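# Fasten the satchel flap by passing the toggle through its loop

## Task

Close the satchel by bringing its flap over and pushing the toggle through the loop, so the flap stays fastened after the hands let go.

## Robot and tools

Robot: two arms with five-fingered hands. left_arm carries a left hand and sits on the +y side; right_arm carries a right hand. Calibrated bases: left_arm at (-0.015, +0.388, 0) m, right_arm at (-0.006, -0.292, 0) m, both nearly unrotated about z. A camera stand is behind the arms.

Frame: everything uses the scene frame. Its origin is on the table top, midway between the nominal bases; +z is up, +x reaches out over the table, +y points toward left_arm. Image left and right are not arm names.

Hand point: a point fixed to the palm, 0.05 m in front of it and 0.15 m out from the wrist flange. Its +z runs along straight fingers, +y out of the palm, +x across the palm away from the thumb on the right hand (toward the thumb on the left hand). Straight fingertips reach about 0.06 to 0.07 m past the point, and the finger line lies 0.06 m behind it along -y. A wrist bracket on the little-finger side can strike things, and with level fingers the wrist may hang up to 0.11 m (palm down) or 0.23 m (palm up) below the point and reach the table first.

A row is 28 numbers, each from -1 to 1, always for both arms: left_arm dx, dy, dz, rx, ry, rz, then left hand little, ring, middle, index, thumb_bend, thumb_turn, force_limit, speed; then the same 14 for right_arm. Pose numbers are offsets, not poses: they are measured from that arm's Hand target at the start of the action or move, along scene axes, with 1.0 = 0.6 m or 180 degrees. rx, ry, rz form a single rotation vector, turning about the Hand target's position. All zeros keeps the arm at its Hand target, and repeating an offset moves it again. Orientation is clipped each step to within 32 degrees of the measured one.

Hand numbers are absolute targets. Fingers: +1 straight, -1 curled. thumb_bend: +1 straight, -1 fully bent. thumb_turn: +1 beside the palm, -1 opposite the fingers. force_limit maps -1..+1 to about 0..10 N at the fingertip (0..15 N for the two thumb motors). speed rises from almost 0 at -1 to full at +0.48 and above. No value means unchanged: resend the last eight numbers used for that hand, or, before any, its hand_measured plus hand_force_limit and hand_speed. For a soft grip close at speed -0.94 or below. A thumb turned in front can wrap objects about 0.035 to 0.065 m thick, or handles down to 0.025 m.

Tools:
execute_actions: actions is a list of actions; each action is up to 15 rows, one per 1/30 s step, and a short one repeats its final row. Every row in an action counts from the same start. cameras: list of names, ["all"], or [] (default: images only when actions is empty).
move: target is one 28-number row or a list of up to 15, all offsets from the same Hand targets. speed: top path speed in m/s, 0.002 to 3.6 (default 0.25; turning up to twice that in rad/s), one value or one per target. blend: corner rounding in metres, 0 means stop at each target. stop_force: 3 to 120 N, shared by both arms; ends an arm's path when its wrist sensor feels that much push against the motion; unreliable while the hand turns and refused with blocking=false. zero: true (default) re-zeroes before moving, false keeps the old zero. blocking=false returns after about 0.5 s while motion continues. Paths are straight, do not dodge obstacles, lag and can overshoot; steer around an arm's own base.
wait: seconds 0 to 10, arms hold their last command.
stop: brakes a running move.
zoom_image: camera (cam_high, cam_low, cam_left_wrist, cam_right_wrist) and region [x0, y0, x1, y1] in pixels, at most 504 by 504, from the newest image.
show_instructions: shows reference images.
zero_wrist_force: arm is left_arm or right_arm.
finished_scene: ends the scene; scene is 1 or omitted.

Results: end_effector_position (m), end_effector_quat_wxyz and velocities in the scene frame; Hand target, the base for the next offsets (the hand often rests a little short of it; send the gap as an offset). hand_measured, hand_stopped_by (moving, target, force, stalled, fault) and hand_load_n follow the six-motor order; load is positive when something pushes a finger open, and a lost grip shows as load near 0. Wrist force and torque are in the hand's own axes, with a third line for the peak since the last reading. Joint torques include the arm's weight. A move adds a move: line, e.g. done, off_target, moving, held or fault, and limits=paced (pose clipped) or limits=held (steps withheld). Cameras are 672x504.

Avoid: contact forces near 150 N on an arm or torques at its joint limits (wrist joints 25.2 N m), which freeze the arm for 10 s; pressing even slightly past a firm contact; fast impacts; the two arms or hands touching or gripping each other; overloading fingers; dropping or flinging things; anything leaving the table. A blocked arm keeps pushing until commanded back past its hand point. Stretched or loaded arms heat up; MOTOR HOT warns, and 85 °C brakes the arm for 30 s or more. Loose objects may get nudged now and then.

Each tool is called by a JSON object that holds its "fn" and its "kwargs".

Reference images:

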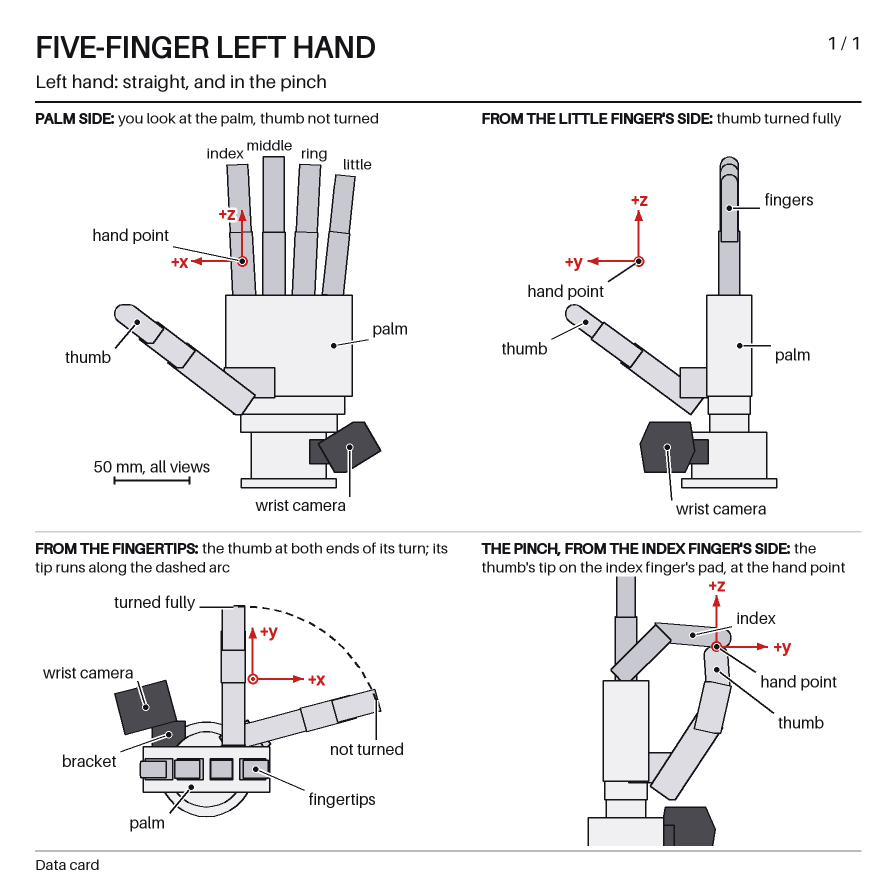

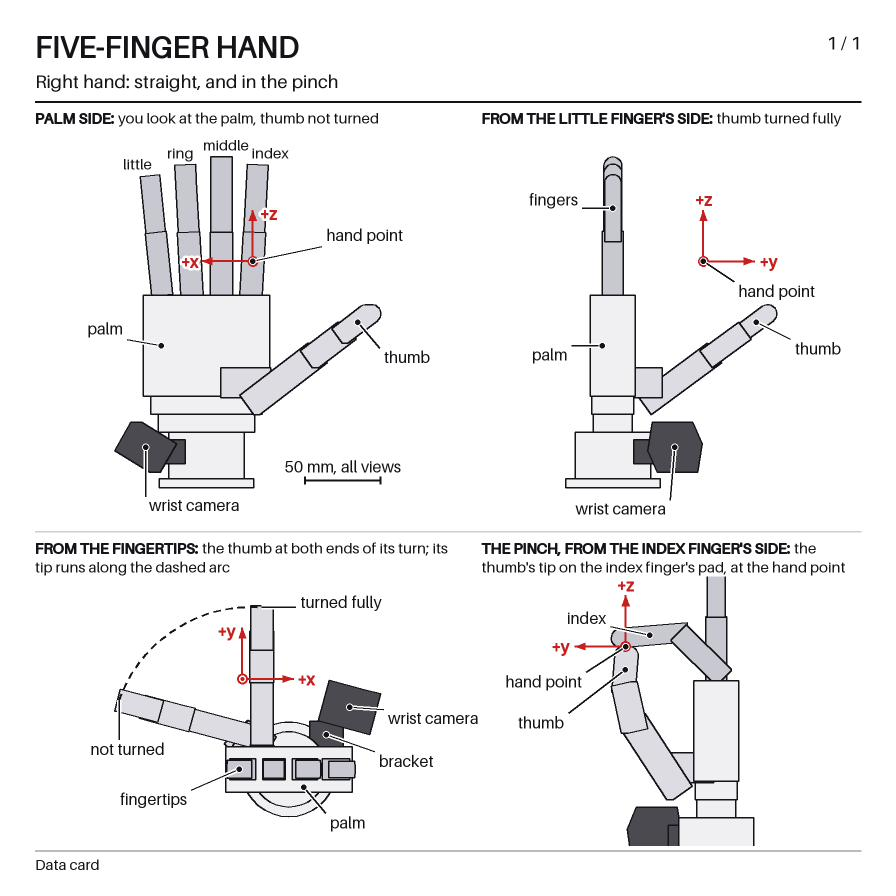

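## Session

{"fn": "execute_actions", "kwargs": {"actions": []}}

Scene clock: 0.00 s.
left_arm: end_effector_position=(+0.1753, +0.0156, +0.1908) hand_measured=(+1.000, +1.000, +1.000, +1.000, +1.000, +1.000) hand_load_n=(+0.0, +0.0, +0.0, +0.0, +0.0, +0.0) hand_stopped_by=(target, target, target, target, target, target) hand_force_limit=0.00 hand_speed=-0.80 end_effector_quat_wxyz=(+0.024, +0.928, +0.146, +0.341) | right_arm: end_effector_position=(+0.7553, -0.3869, +0.1106) hand_measured=(+1.000, +1.000, +1.000, +1.000, +1.000, +1.000) hand_load_n=(+0.0, +0.0, +0.0, +0.0, +0.0, +0.0) hand_stopped_by=(target, target, target, target, target, target) hand_force_limit=0.00 hand_speed=-0.80 end_effector_quat_wxyz=(+0.142, +0.151, +0.974, -0.090)
Joint positions: left_arm=[1.983 -1.739 -1.948 2.358 -2.233 0.155] | right_arm=[-0.355 -0.61 0.687 1.179 1.695 -1.623]
Joint velocities: within noise
Joint torques (N m): no reading
Motor temperatures (°C): left_arm=[29 29 36 28 41 37] | right_arm=[27 28 27 31 35 35]
Wrist force (N): no reading
Wrist torque (N m): no reading
Wrist force, peak (N): no reading
Hand target: left_arm +0.1753, +0.0156, +0.1908; +0.024, +0.928, +0.146, +0.341 | right_arm +0.7553, -0.3869, +0.1106; +0.142, +0.151, +0.974, -0.090

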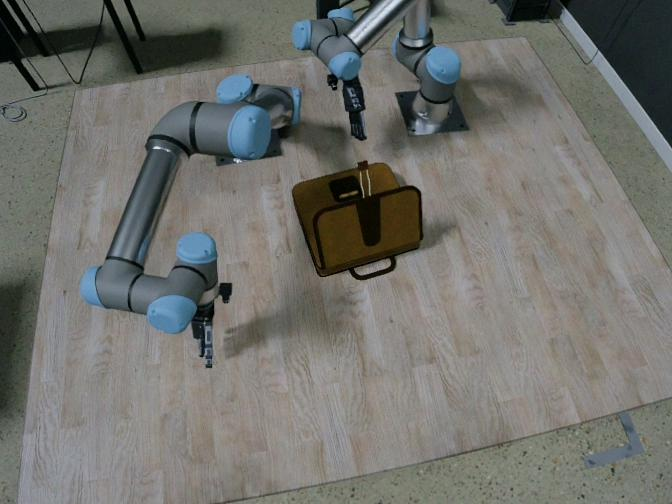

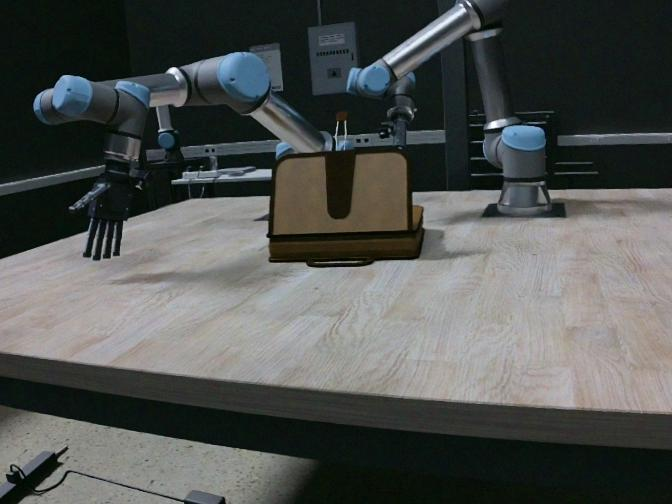

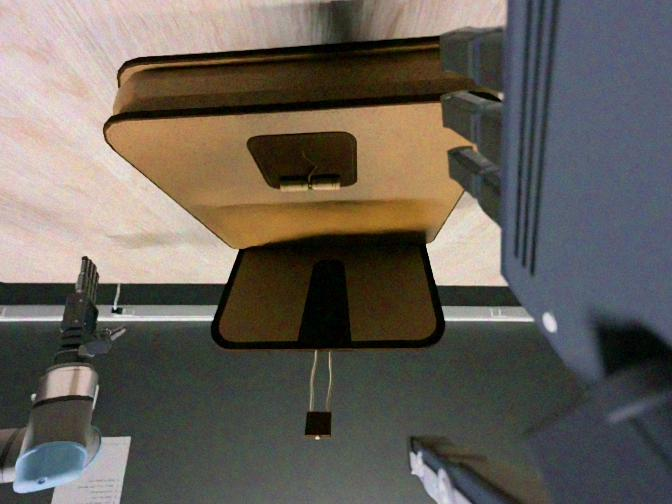

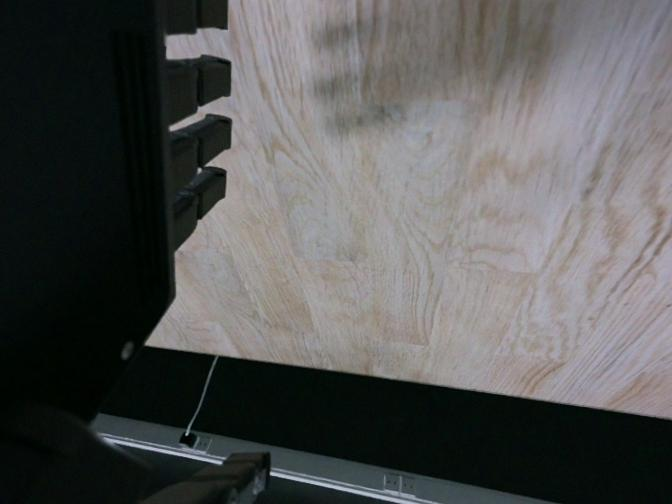

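{"fn": "zoom_image", "kwargs": {"camera": "cam_high", "region": [270, 130, 450, 300]}}

{"fn": "zoom_image", "kwargs": {"camera": "cam_left_wrist", "region": [100, 30, 500, 330]}}

{"fn": "zoom_image", "kwargs": {"camera": "cam_low", "region": [250, 90, 450, 280]}}

{"fn": "zoom_image", "kwargs": {"camera": "cam_left_wrist", "region": [220, 110, 400, 240]}}

{"fn": "zoom_image", "kwargs": {"camera": "cam_left_wrist", "region": [200, 240, 460, 460]}}

Scaled by 2.800.

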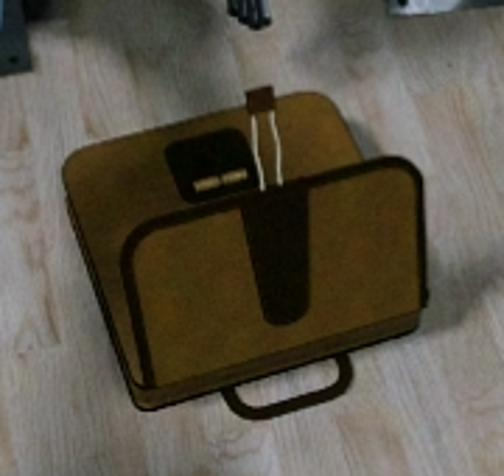

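Scaled by 1.260.

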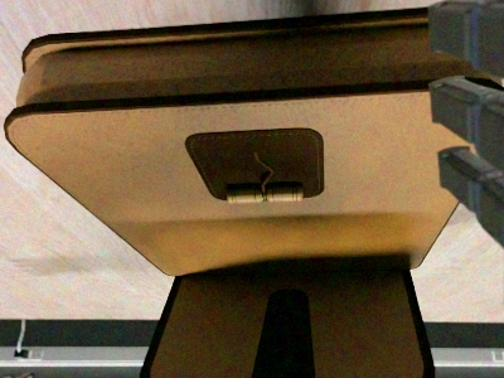

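Scaled by 2.520.

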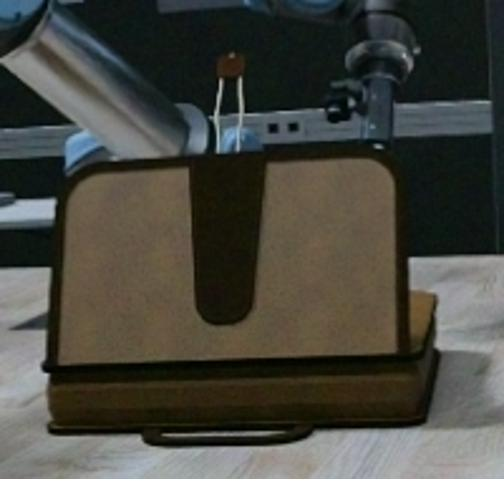

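Scaled by 2.800.

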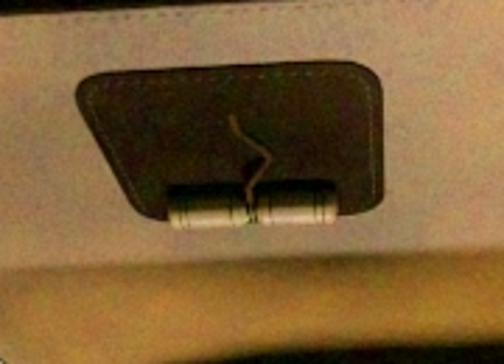

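Scaled by 1.938.

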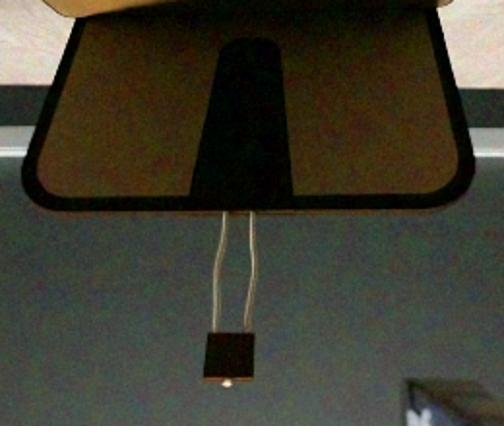

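{"fn": "move", "kwargs": {"target": [0.2495, -0.046, 0.0, 0.463, -0.0593, -0.350, -1, -1, 0.2, 0.2, 0.4, -1, -0.4, 0.2, 0,0,0,0,0,0, 1,1,1,1,1,1,0,-0.8], "cameras": ["all"]}}

Scene clock: 80.93 s.
left_arm: end_effector_position=(+0.3250, -0.0120, +0.1909) hand_measured=(-1.000, -1.000, +0.200, +0.200, +0.400, -1.000) hand_load_n=(+0.0, +0.0, +0.0, +0.0, +0.0, +0.0) hand_stopped_by=(target, target, target, target, target, target) hand_force_limit=-0.40 hand_speed=0.20 end_effector_quat_wxyz=(-0.395, +0.622, -0.570, +0.363) | right_arm: end_effector_position=(+0.7553, -0.3869, +0.1106) hand_measured=(+1.000, +1.000, +1.000, +1.000, +1.000, +1.000) hand_load_n=(+0.0, +0.0, +0.0, +0.0, +0.0, +0.0) hand_stopped_by=(target, target, target, target, target, target) hand_force_limit=0.00 hand_speed=-0.80 end_effector_quat_wxyz=(+0.142, +0.151, +0.974, -0.090)
Joint positions: left_arm=[2.271 -1.784 -1.752 2.833 -2.426 2.571] | right_arm=[-0.355 -0.61 0.687 1.179 1.695 -1.623]
Joint torques (N m): left_arm=[-9.73 24.79 8.06 -2.9 -3.36 1.22] | right_arm=[1.31 -56.71 -20.29 1.56 0.08 0.19]
Wrist force (N): left_arm=[0.6 -0.2 0.1] | right_arm=[0.1 -0.1 0.3]
Wrist torque (N m): left_arm=[0.10 0.00 0.38] | right_arm=[-0.03 -0.02 0.01]
Wrist force, peak (N): left_arm=[0.8 -0.3 -0.4] | right_arm=[-0.1 0.1 0.6]
Hand target: left_arm +0.3250, -0.0120, +0.1908; -0.395, +0.622, -0.570, +0.363 | right_arm +0.7553, -0.3869, +0.1106; +0.142, +0.151, +0.974, -0.090
Off the commanded pose: left_arm 0.000 m, 0 deg | right_arm 0.000 m, 0 deg.
move: done
camera_calibration:
cam_left_wrist: T_world_to_cam=[[0.447939, -0.198236, 0.87181, -0.312436], [-0.483761, -0.873778, 0.0498747, 0.137251], [0.751881, -0.444089, -0.487298, -0.0422165], [0, 0, 0, 1]] pos_world=[0.238091, 0.0392431, 0.244967]

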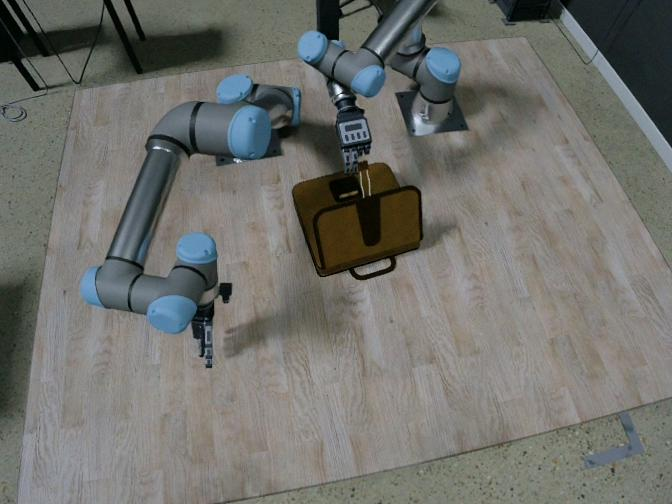

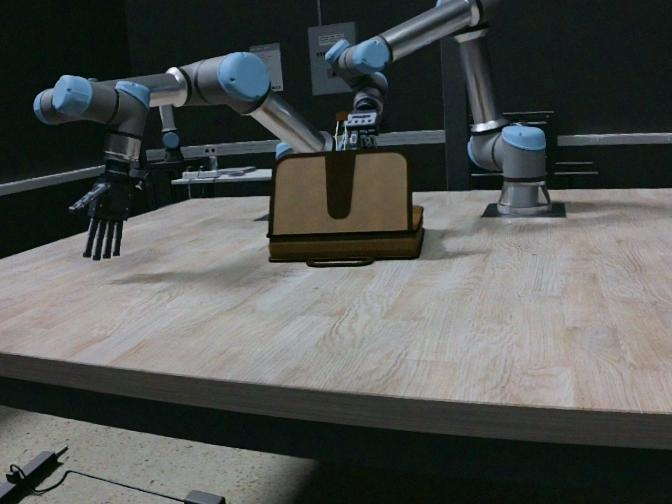

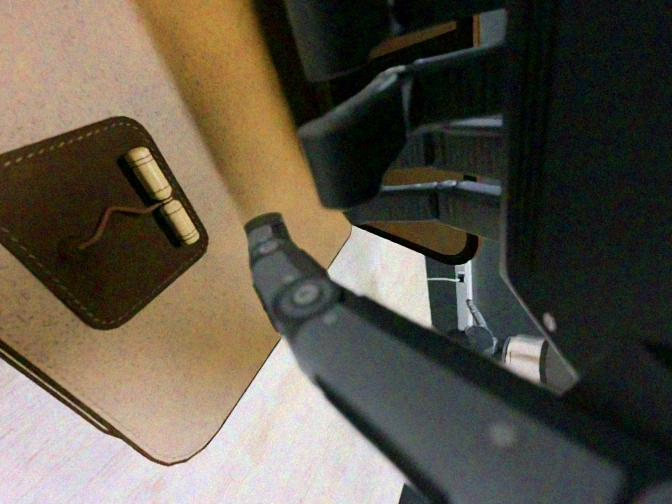

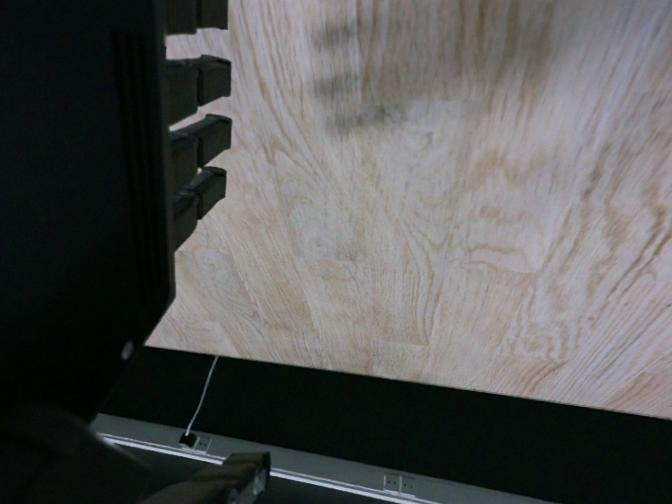

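{"fn": "zoom_image", "kwargs": {"camera": "cam_left_wrist", "region": [0, 80, 300, 350]}}

{"fn": "zoom_image", "kwargs": {"camera": "cam_low", "region": [310, 80, 410, 160]}}

{"fn": "zoom_image", "kwargs": {"camera": "cam_high", "region": [310, 130, 430, 220]}}

Scaled by 1.680.

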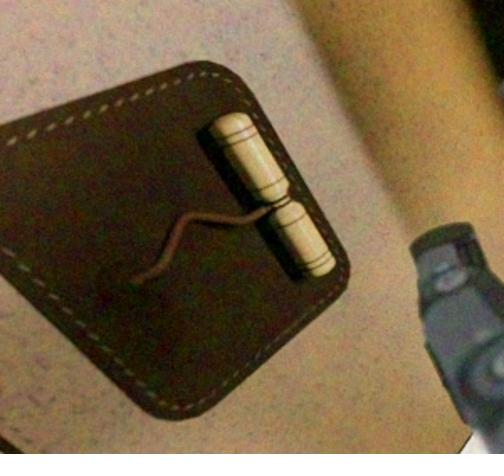

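Scaled by 5.040.

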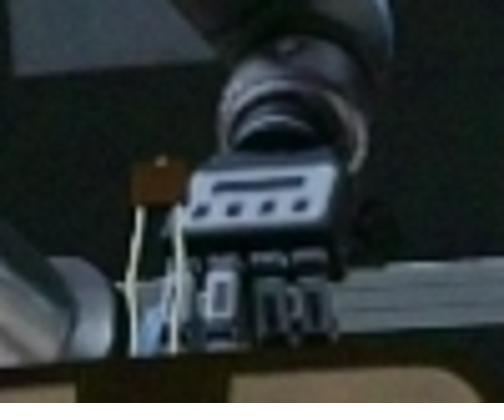

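Scaled by 4.200.

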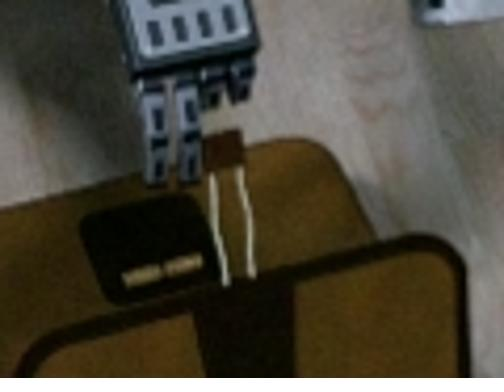

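{"fn": "zoom_image", "kwargs": {"camera": "cam_left_wrist", "region": [230, 0, 530, 300]}}

Scaled by 1.680.

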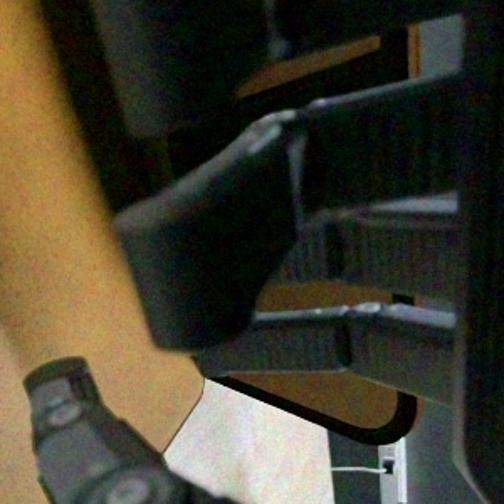

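{"fn": "move", "kwargs": {"target": [0.045, 0.005, -0.135, 0,0,0, 1, 1, 0.2, 0.2, 0.4, -1, -0.4, 0.2, 0,0,0,0,0,0, 1,1,1,1,1,1,0,-0.8], "cameras": ["all"], "speed": 0.15}}

{"fn": "zoom_image", "kwargs": {"camera": "cam_left_wrist", "region": [150, 80, 450, 380]}}

Scene clock: 105.63 s.
left_arm: end_effector_position=(+0.3519, -0.0089, +0.1097) hand_measured=(+1.000, +1.000, +0.200, +0.200, +0.400, -1.000) hand_load_n=(+0.0, +0.0, +0.0, -0.5, +0.0, +0.0) hand_stopped_by=(target, target, target, target, target, target) hand_force_limit=-0.40 hand_speed=0.20 end_effector_quat_wxyz=(-0.395, +0.622, -0.570, +0.363) | right_arm: end_effector_position=(+0.7553, -0.3869, +0.1106) hand_measured=(+1.000, +1.000, +1.000, +1.000, +1.000, +1.000) hand_load_n=(+0.0, +0.0, +0.0, +0.0, +0.0, +0.0) hand_stopped_by=(target, target, target, target, target, target) hand_force_limit=0.00 hand_speed=-0.80 end_effector_quat_wxyz=(+0.142, +0.151, +0.974, -0.090)
Joint positions: left_arm=[2.329 -1.883 -1.849 3.069 -2.381 2.626] | right_arm=[-0.355 -0.61 0.687 1.179 1.695 -1.623]
Joint torques (N m): left_arm=[-9.09 32.55 27.61 -0.58 -3.3 -1.7] | right_arm=[1.03 -56.77 -20.15 1.46 0.02 0.21]
Wrist force (N): left_arm=[0.3 0.3 0.0] | right_arm=[-0.1 0.2 0.1]
Wrist torque (N m): left_arm=[0.13 0.09 0.32] | right_arm=[0.03 0.02 0.00]
Wrist force, peak (N): left_arm=[0.4 -1.5 -1.0] | right_arm=[-0.1 0.4 0.3]
Hand target: left_arm +0.3520, -0.0090, +0.1098; -0.395, +0.622, -0.570, +0.363 | right_arm +0.7553, -0.3869, +0.1106; +0.142, +0.151, +0.974, -0.090
Off the commanded pose: left_arm 0.000 m, 0 deg | right_arm 0.000 m, 0 deg.
move: done
camera_calibration:
cam_left_wrist: T_world_to_cam=[[0.448164, -0.198849, 0.871555, -0.253206], [-0.483869, -0.873741, 0.0494638, 0.157161], [0.751678, -0.443887, -0.487796, -0.100533], [0, 0, 0, 1]] pos_world=[0.265091, 0.0423432, 0.16387]

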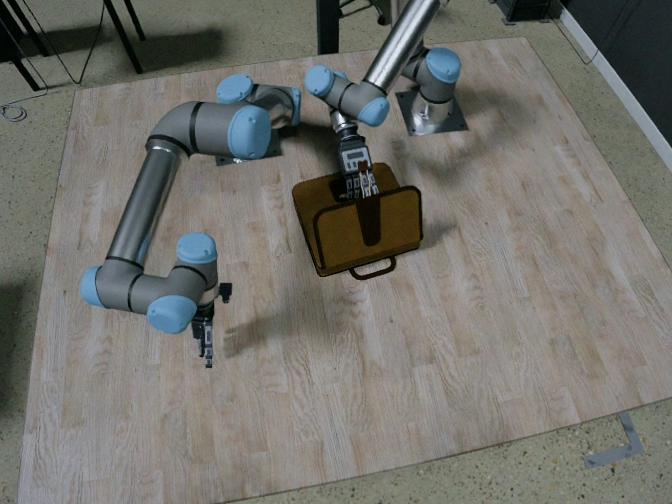

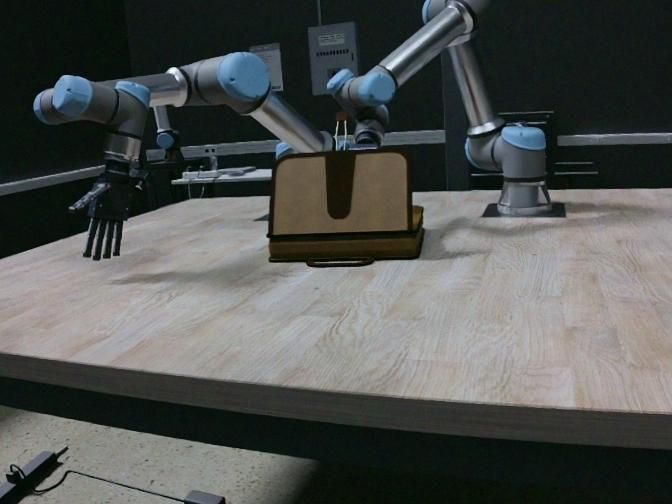

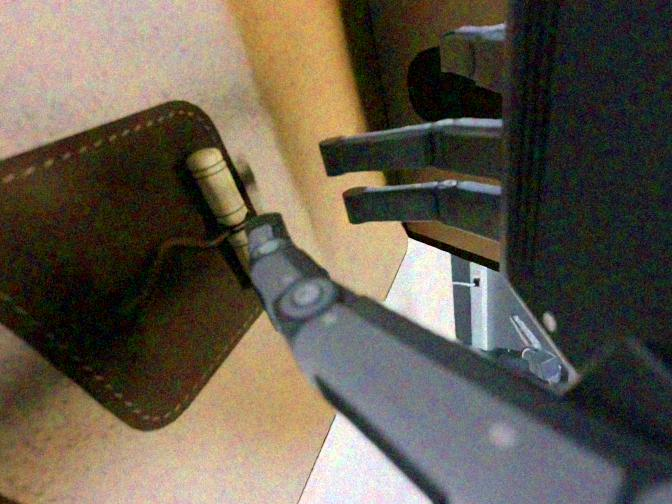

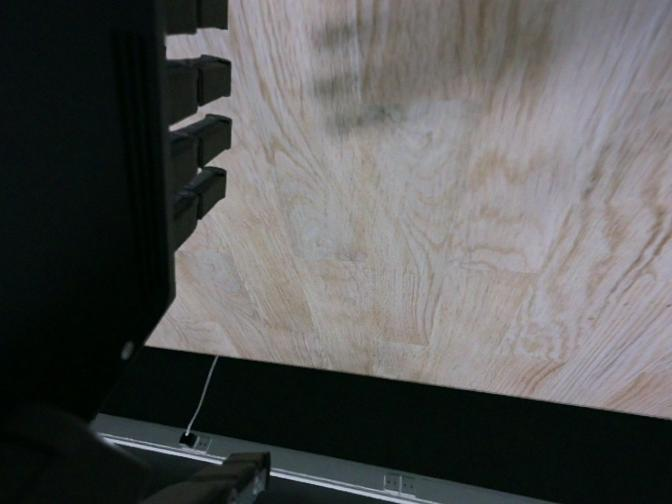

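Scaled by 1.680.

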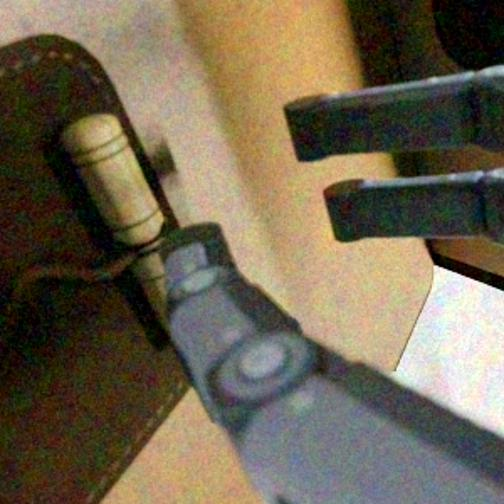

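{"fn": "move", "kwargs": {"target": [0,0,0, 0,0,0, 1, 1, -0.1, -0.1, 0.3, -1, -0.4, 0.2, 0,0,0,0,0,0, 1,1,1,1,1,1,0,-0.8], "cameras": ["cam_left_wrist"]}}

{"fn": "zoom_image", "kwargs": {"camera": "cam_left_wrist", "region": [150, 80, 450, 380]}}

Scene clock: 114.67 s.
left_arm: end_effector_position=(+0.3520, -0.0090, +0.1098) hand_measured=(+1.000, +1.000, -0.100, -0.100, +0.300, -1.000) hand_load_n=(+0.0, -0.5, +0.0, +0.0, +0.0, +0.0) hand_stopped_by=(target, target, target, target, target, target) hand_force_limit=-0.40 hand_speed=0.20 end_effector_quat_wxyz=(-0.395, +0.622, -0.570, +0.363) | right_arm: end_effector_position=(+0.7553, -0.3869, +0.1106) hand_measured=(+1.000, +1.000, +1.000, +1.000, +1.000, +1.000) hand_load_n=(+0.0, +0.0, +0.0, +0.0, +0.0, +0.0) hand_stopped_by=(target, target, target, target, target, target) hand_force_limit=0.00 hand_speed=-0.80 end_effector_quat_wxyz=(+0.142, +0.151, +0.974, -0.090)
Joint positions: left_arm=[2.329 -1.883 -1.849 3.069 -2.381 2.626] | right_arm=[-0.355 -0.61 0.687 1.179 1.695 -1.623]
Joint torques (N m): left_arm=[-8.7 37.45 24.17 1.05 -3.24 -1.8] | right_arm=[1.47 -56.74 -20.57 1.48 -0.09 0.18]
Wrist force (N): left_arm=[0.4 0.2 0.0] | right_arm=[-0.1 0.2 0.4]
Wrist torque (N m): left_arm=[0.11 0.08 0.33] | right_arm=[0.01 0.01 0.00]
Wrist force, peak (N): left_arm=[0.7 0.1 -0.2] | right_arm=[0.1 0.3 0.4]
Hand target: left_arm +0.3520, -0.0090, +0.1098; -0.395, +0.622, -0.570, +0.363 | right_arm +0.7553, -0.3869, +0.1106; +0.142, +0.151, +0.974, -0.090
Off the commanded pose: left_arm 0.000 m, 0 deg | right_arm 0.000 m, 0 deg.
move: done
camera_calibration:
cam_left_wrist: T_world_to_cam=[[0.447924, -0.198658, 0.871722, -0.253197], [-0.483956, -0.873687, 0.04957, 0.157077], [0.751765, -0.444079, -0.487487, -0.100643], [0, 0, 0, 1]] pos_world=[0.265092, 0.0422431, 0.163869]
Images, in order (width x height): cam_left_wrist 672x504.

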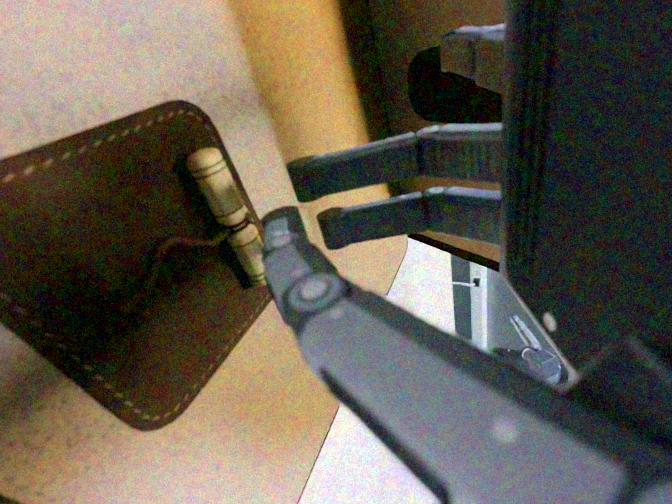

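Scaled by 1.680.

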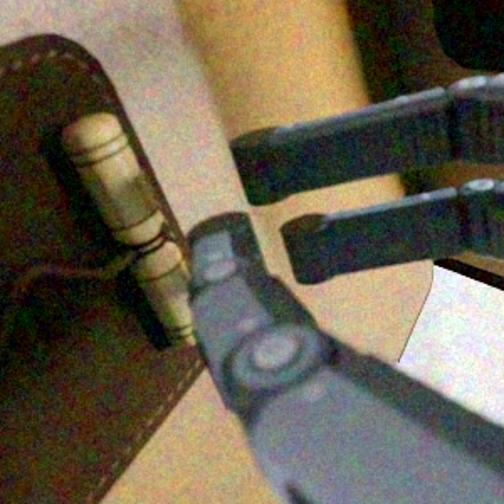

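{"fn": "move", "kwargs": {"target": [-0.0167, -0.0038, -0.0172, 0.1503, -0.01235, -0.0501, 1, 1, 0.35, 0.35, 0.3, -1, -0.4, 0.2, 0,0,0,0,0,0, 1,1,1,1,1,1,0,-0.8], "cameras": ["cam_left_wrist", "cam_low"]}}

{"fn": "zoom_image", "kwargs": {"camera": "cam_left_wrist", "region": [150, 80, 450, 380]}}

Scene clock: 130.93 s.
left_arm: end_effector_position=(+0.3419, -0.0113, +0.0994) hand_measured=(+1.000, +1.000, +0.350, +0.350, +0.300, -1.000) hand_load_n=(+0.0, +0.0, +0.0, -0.5, +0.0, +0.0) hand_stopped_by=(target, target, target, target, target, target) hand_force_limit=-0.40 hand_speed=0.20 end_effector_quat_wxyz=(+0.511, -0.459, +0.678, -0.262) | right_arm: end_effector_position=(+0.7553, -0.3869, +0.1106) hand_measured=(+1.000, +1.000, +1.000, +1.000, +1.000, +1.000) hand_load_n=(+0.0, +0.0, +0.0, +0.0, +0.0, +0.0) hand_stopped_by=(target, target, target, target, target, target) hand_force_limit=0.00 hand_speed=-0.80 end_effector_quat_wxyz=(+0.142, +0.151, +0.974, -0.090)
Joint positions: left_arm=[2.23 -1.98 -1.77 3.11 -2.535 3.095] | right_arm=[-0.355 -0.61 0.687 1.179 1.695 -1.623]
Joint torques (N m): left_arm=[6.71 41.27 6.93 -3.4 1.95 1.73] | right_arm=[0.76 -56.43 -20.08 1.57 -0.06 0.12]
Wrist force (N): left_arm=[0.1 0.0 0.6] | right_arm=[-0.2 0.2 0.2]
Wrist torque (N m): left_arm=[0.08 0.14 0.38] | right_arm=[0.02 0.03 0.00]
Wrist force, peak (N): left_arm=[0.7 0.1 0.2] | right_arm=[0.2 0.3 0.3]
Hand target: left_arm +0.3420, -0.0113, +0.0995; +0.511, -0.459, +0.678, -0.262 | right_arm +0.7553, -0.3869, +0.1106; +0.142, +0.151, +0.974, -0.090
Off the commanded pose: left_arm 0.000 m, 0 deg | right_arm 0.000 m, 0 deg.
move: done
camera_calibration:
cam_left_wrist: T_world_to_cam=[[0.349875, -0.638101, 0.685868, -0.193086], [-0.605295, -0.712774, -0.35436, 0.234157], [0.714986, -0.291171, -0.635621, -0.0701122], [0, 0, 0, 1]] pos_world=[0.259419, 0.0232779, 0.170843]
Images, in order (width x height): cam_low 672x504, cam_left_wrist 672x504.

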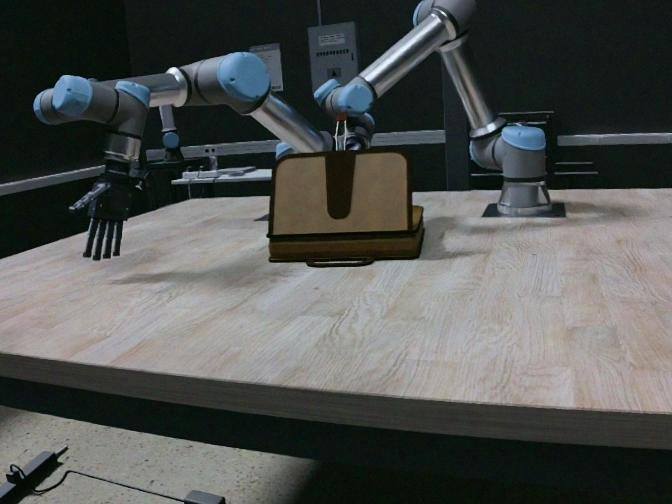

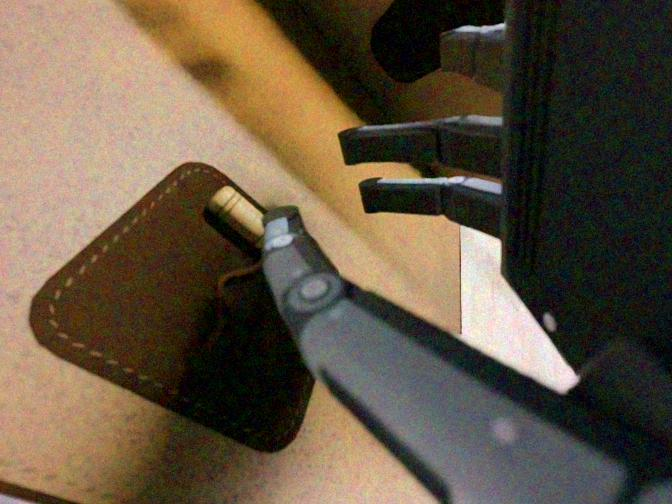

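Scaled by 1.680.

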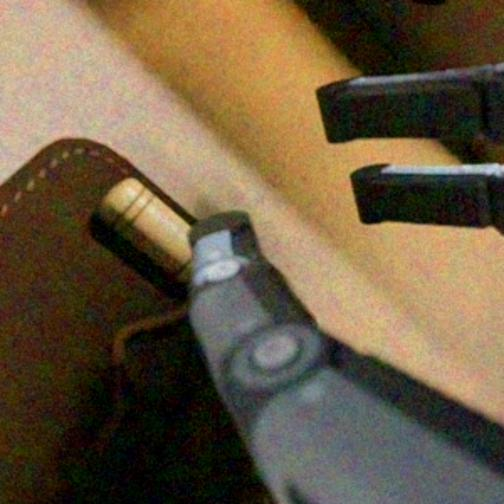

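{"fn": "move", "kwargs": {"target": [0, 0, -0.05, 0,0,0, 1, 1, 0.35, 0.35, 0.3, -1, -0.4, 0.2, 0,0,0,0,0,0, 1,1,1,1,1,1,0,-0.8], "cameras": ["cam_left_wrist", "cam_high"], "speed": 0.05, "stop_force": 5}}

{"fn": "zoom_image", "kwargs": {"camera": "cam_left_wrist", "region": [200, 100, 420, 300]}}

Scene clock: 135.37 s.
left_arm: end_effector_position=(+0.3419, -0.0112, +0.0724) hand_measured=(+1.000, +1.000, +0.350, +0.350, +0.298, -1.000) hand_load_n=(+0.0, +0.0, +0.0, +0.0, -3.0, -1.5) hand_stopped_by=(target, target, target, target, target, target) hand_force_limit=-0.40 hand_speed=0.20 end_effector_quat_wxyz=(+0.511, -0.459, +0.678, -0.262) | right_arm: end_effector_position=(+0.7553, -0.3869, +0.1106) hand_measured=(+1.000, +1.000, +1.000, +1.000, +1.000, +1.000) hand_load_n=(+0.0, +0.0, +0.0, +0.0, +0.0, +0.0) hand_stopped_by=(target, target, target, target, target, target) hand_force_limit=0.00 hand_speed=-0.80 end_effector_quat_wxyz=(+0.142, +0.151, +0.974, -0.090)
Joint positions: left_arm=[2.23 -2.019 -1.796 3.174 -2.535 3.095] | right_arm=[-0.355 -0.61 0.687 1.179 1.695 -1.623]
Joint torques (N m): left_arm=[5.99 23.59 24.25 1.45 1.63 -1.19] | right_arm=[1.52 -56.74 -20.17 1.53 -0.03 0.22]
Wrist force (N): left_arm=[-0.9 -3.5 -0.7] | right_arm=[-0.1 0.2 0.2]
Wrist torque (N m): left_arm=[-0.03 0.15 0.41] | right_arm=[0.02 0.01 0.01]
Wrist force, peak (N): left_arm=[-6.8 -16.7 -10.0] | right_arm=[-0.3 0.2 0.3]
Hand target: left_arm +0.3419, -0.0112, +0.0724; +0.511, -0.459, +0.678, -0.262 (not the last commanded pose) | right_arm +0.7553, -0.3869, +0.1106; +0.142, +0.151, +0.974, -0.090
Off the commanded pose: left_arm 0.003 m, 0 deg | right_arm 0.000 m, 0 deg.
move: contact (left_arm)
camera_calibration:
cam_left_wrist: T_world_to_cam=[[0.349943, -0.638288, 0.685659, -0.174552], [-0.605396, -0.71265, -0.354436, 0.224624], [0.714867, -0.291063, -0.635804, -0.0872192], [0, 0, 0, 1]] pos_world=[0.25942, 0.0232775, 0.143844]
Images, in order (width x height): cam_high 672x504, cam_left_wrist 672x504.

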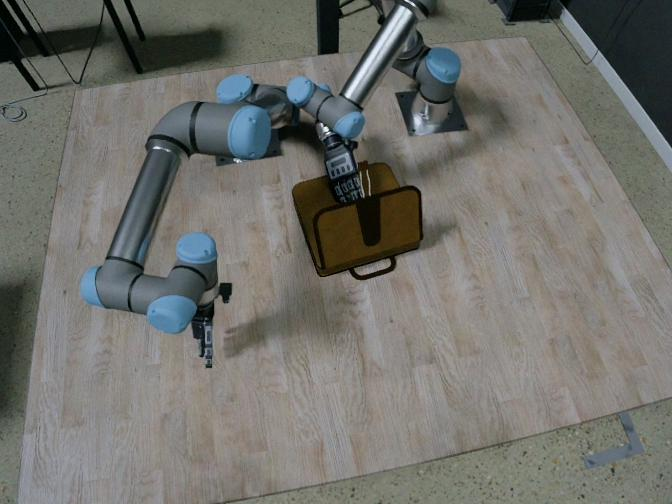

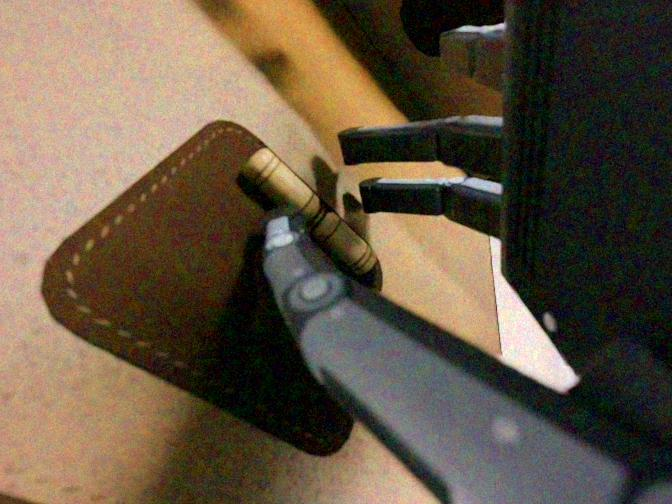

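Scaled by 2.291.

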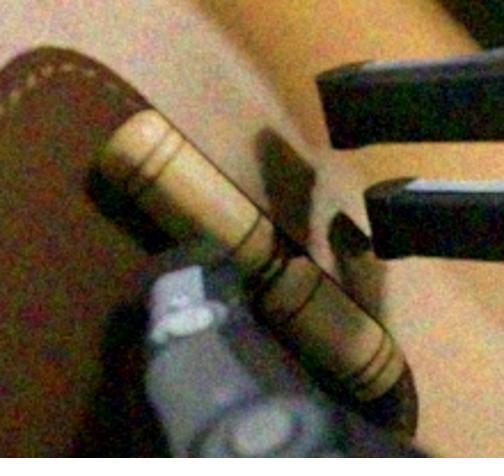

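{"fn": "move", "kwargs": {"target": [0, 0, 0, 0,0,0, 1, 1, -0.2, -0.2, 0.3, -1, -0.5, -0.7, 0,0,0,0,0,0, 1,1,1,1,1,1,0,-0.8], "cameras": ["cam_left_wrist"], "speed": 0.05}}

{"fn": "zoom_image", "kwargs": {"camera": "cam_left_wrist", "region": [200, 100, 420, 300]}}

Scene clock: 138.37 s.
left_arm: end_effector_position=(+0.3419, -0.0113, +0.0724) hand_measured=(+1.000, +1.000, -0.144, +0.270, +0.300, -1.000) hand_load_n=(+0.0, +0.0, +2.5, +2.5, -1.5, -1.5) hand_stopped_by=(target, target, force, force, target, target) hand_force_limit=-0.50 hand_speed=-0.70 end_effector_quat_wxyz=(+0.511, -0.459, +0.678, -0.262) | right_arm: end_effector_position=(+0.7553, -0.3869, +0.1106) hand_measured=(+1.000, +1.000, +1.000, +1.000, +1.000, +1.000) hand_load_n=(+0.0, +0.0, +0.0, +0.0, -0.5, +0.0) hand_stopped_by=(target, target, target, target, target, target) hand_force_limit=0.00 hand_speed=-0.80 end_effector_quat_wxyz=(+0.142, +0.151, +0.974, -0.090)
Joint positions: left_arm=[2.23 -2.019 -1.796 3.174 -2.535 3.095] | right_arm=[-0.355 -0.61 0.687 1.179 1.695 -1.623]
Joint torques (N m): left_arm=[6.4 22.44 16.91 -1.68 1.59 -1.18] | right_arm=[1.14 -56.7 -19.9 1.56 0.06 0.29]
Wrist force (N): left_arm=[-2.4 -8.5 -0.7] | right_arm=[-0.1 0.1 0.1]
Wrist torque (N m): left_arm=[-0.08 0.10 0.44] | right_arm=[0.01 0.01 0.00]
Wrist force, peak (N): left_arm=[-2.4 -8.8 -0.7] | right_arm=[0.0 0.1 0.5]
Hand target: left_arm +0.3419, -0.0112, +0.0724; +0.511, -0.459, +0.678, -0.262 | right_arm +0.7553, -0.3869, +0.1106; +0.142, +0.151, +0.974, -0.090
Off the commanded pose: left_arm 0.000 m, 0 deg | right_arm 0.000 m, 0 deg.
move: done
camera_calibration:
cam_left_wrist: T_world_to_cam=[[0.349914, -0.638244, 0.685715, -0.174553], [-0.605359, -0.712682, -0.354435, 0.224615], [0.714913, -0.291082, -0.635744, -0.0872391], [0, 0, 0, 1]] pos_world=[0.25942, 0.0232776, 0.143844]
Images, in order (width x height): cam_left_wrist 672x504.

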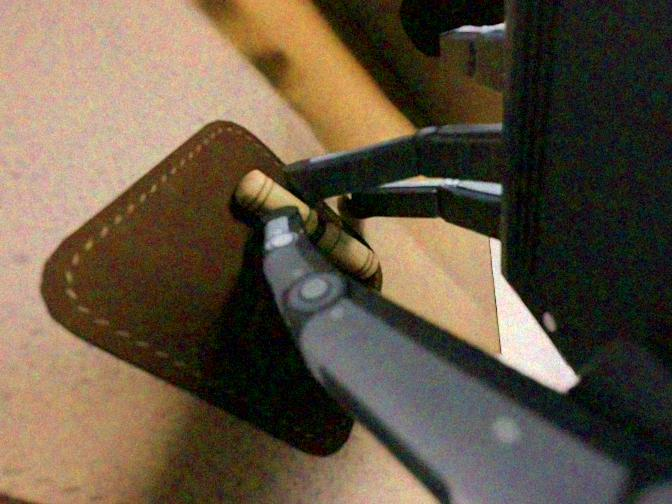

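Scaled by 2.291.

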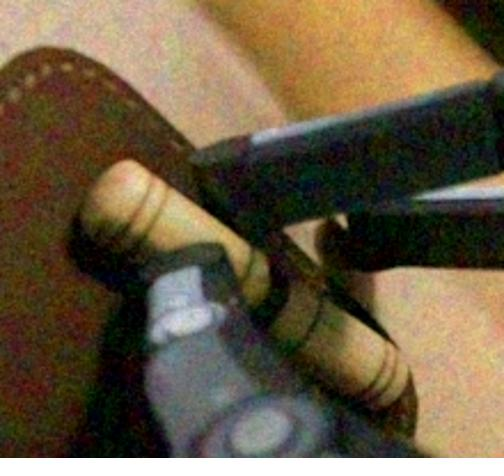

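{"fn": "move", "kwargs": {"target": [0, 0, 0.0055, 0,0,0, 1, 1, 0.4, 0.4, 0.3, -1, -0.5, 0, 0,0,0,0,0,0, 1,1,1,1,1,1,0,-0.8], "speed": 0.05}}

{"fn": "move", "kwargs": {"target": [0, 0, 0, 0,0,0, 1, 1, -0.2, -0.2, 0.3, -1, -0.5, -0.7, 0,0,0,0,0,0, 1,1,1,1,1,1,0,-0.8], "cameras": ["cam_left_wrist"], "speed": 0.05}}

{"fn": "zoom_image", "kwargs": {"camera": "cam_left_wrist", "region": [200, 100, 420, 300]}}

Scene clock: 143.80 s.
left_arm: end_effector_position=(+0.3419, -0.0112, +0.0757) hand_measured=(+1.000, +1.000, +0.400, +0.400, +0.300, -1.000) hand_load_n=(+0.0, +0.0, +0.0, +0.0, +0.5, +0.0) hand_stopped_by=(target, target, target, target, target, target) hand_force_limit=-0.50 hand_speed=0.00 end_effector_quat_wxyz=(+0.511, -0.459, +0.678, -0.261) | right_arm: end_effector_position=(+0.7553, -0.3869, +0.1106) hand_measured=(+1.000, +1.000, +1.000, +1.000, +1.000, +1.000) hand_load_n=(+0.0, +0.0, +0.0, +0.0, +0.0, +0.0) hand_stopped_by=(target, target, target, target, target, target) hand_force_limit=0.00 hand_speed=-0.80 end_effector_quat_wxyz=(+0.142, +0.151, +0.974, -0.090)
Joint positions: left_arm=[2.23 -2.014 -1.793 3.166 -2.535 3.095] | right_arm=[-0.355 -0.61 0.687 1.179 1.695 -1.623]
Joint torques (N m): left_arm=[6.96 35.48 22.98 -1.6 1.78 -0.63] | right_arm=[1.18 -56.1 -19.52 1.5 -0.1 0.03]
Wrist force (N): left_arm=[0.2 0.2 0.6] | right_arm=[0.2 0.2 0.2]
Wrist torque (N m): left_arm=[0.11 0.12 0.37] | right_arm=[0.02 -0.04 0.02]
Wrist force, peak (N): left_arm=[-2.3 -8.9 -1.0] | right_arm=[-0.3 0.2 0.3]
Hand target: left_arm +0.3419, -0.0112, +0.0757; +0.511, -0.459, +0.678, -0.262 | right_arm +0.7553, -0.3869, +0.1106; +0.142, +0.151, +0.974, -0.090
Off the commanded pose: left_arm 0.000 m, 0 deg | right_arm 0.000 m, 0 deg.
move: done

Scene clock: 144.80 s.
left_arm: end_effector_position=(+0.3419, -0.0113, +0.0757) hand_measured=(+1.000, +1.000, -0.198, -0.200, +0.302, -1.000) hand_load_n=(+0.0, +0.0, +2.5, +2.0, +5.0, +0.0) hand_stopped_by=(target, target, force, target, target, target) hand_force_limit=-0.50 hand_speed=-0.70 end_effector_quat_wxyz=(+0.511, -0.459, +0.678, -0.262) | right_arm: end_effector_position=(+0.7553, -0.3869, +0.1106) hand_measured=(+1.000, +1.000, +1.000, +1.000, +1.000, +1.000) hand_load_n=(+0.0, +0.0, +0.0, +0.0, +0.0, +0.0) hand_stopped_by=(target, target, target, target, target, target) hand_force_limit=0.00 hand_speed=-0.80 end_effector_quat_wxyz=(+0.142, +0.151, +0.974, -0.090)
Joint positions: left_arm=[2.23 -2.014 -1.793 3.166 -2.535 3.095] | right_arm=[-0.355 -0.61 0.687 1.179 1.695 -1.623]
Joint torques (N m): left_arm=[6.86 25.66 13.7 1.45 1.74 -0.73] | right_arm=[1.27 -56.22 -19.63 1.54 -0.2 0.18]
Wrist force (N): left_arm=[0.4 -0.1 0.6] | right_arm=[0.0 0.0 0.1]
Wrist torque (N m): left_arm=[0.08 0.09 0.39] | right_arm=[0.00 0.00 0.01]
Wrist force, peak (N): left_arm=[-0.2 -0.9 0.9] | right_arm=[-0.2 0.2 0.2]
Hand target: left_arm +0.3419, -0.0112, +0.0757; +0.511, -0.459, +0.678, -0.262 | right_arm +0.7553, -0.3869, +0.1106; +0.142, +0.151, +0.974, -0.090
Off the commanded pose: left_arm 0.000 m, 0 deg | right_arm 0.000 m, 0 deg.
move: done
camera_calibration:
cam_left_wrist: T_world_to_cam=[[0.349893, -0.638268, 0.685703, -0.176809], [-0.605371, -0.71266, -0.354459, 0.225791], [0.714913, -0.291082, -0.635744, -0.0851412], [0, 0, 0, 1]] pos_world=[0.25942, 0.0232776, 0.147144]
Images, in order (width x height): cam_left_wrist 672x504.

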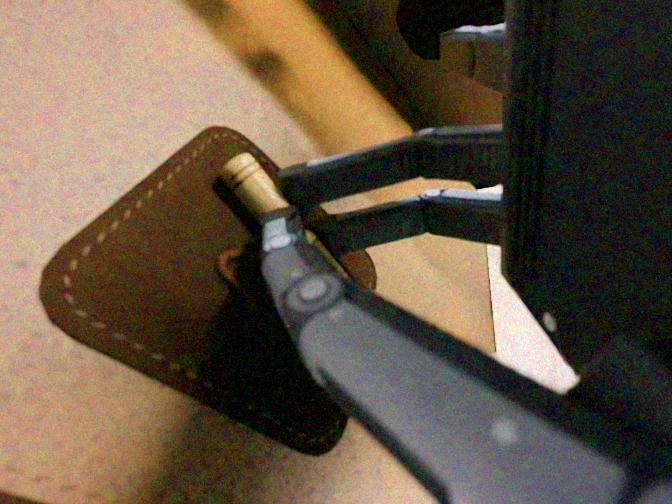

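Scaled by 2.291.

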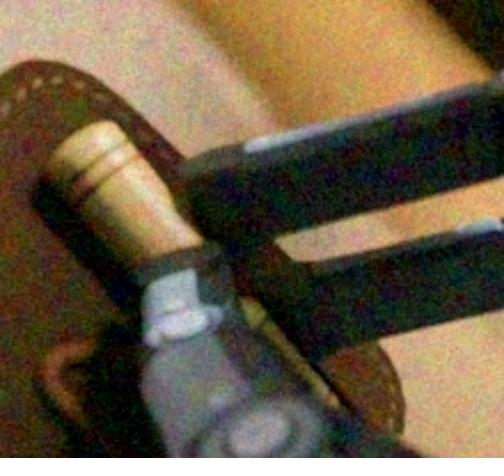

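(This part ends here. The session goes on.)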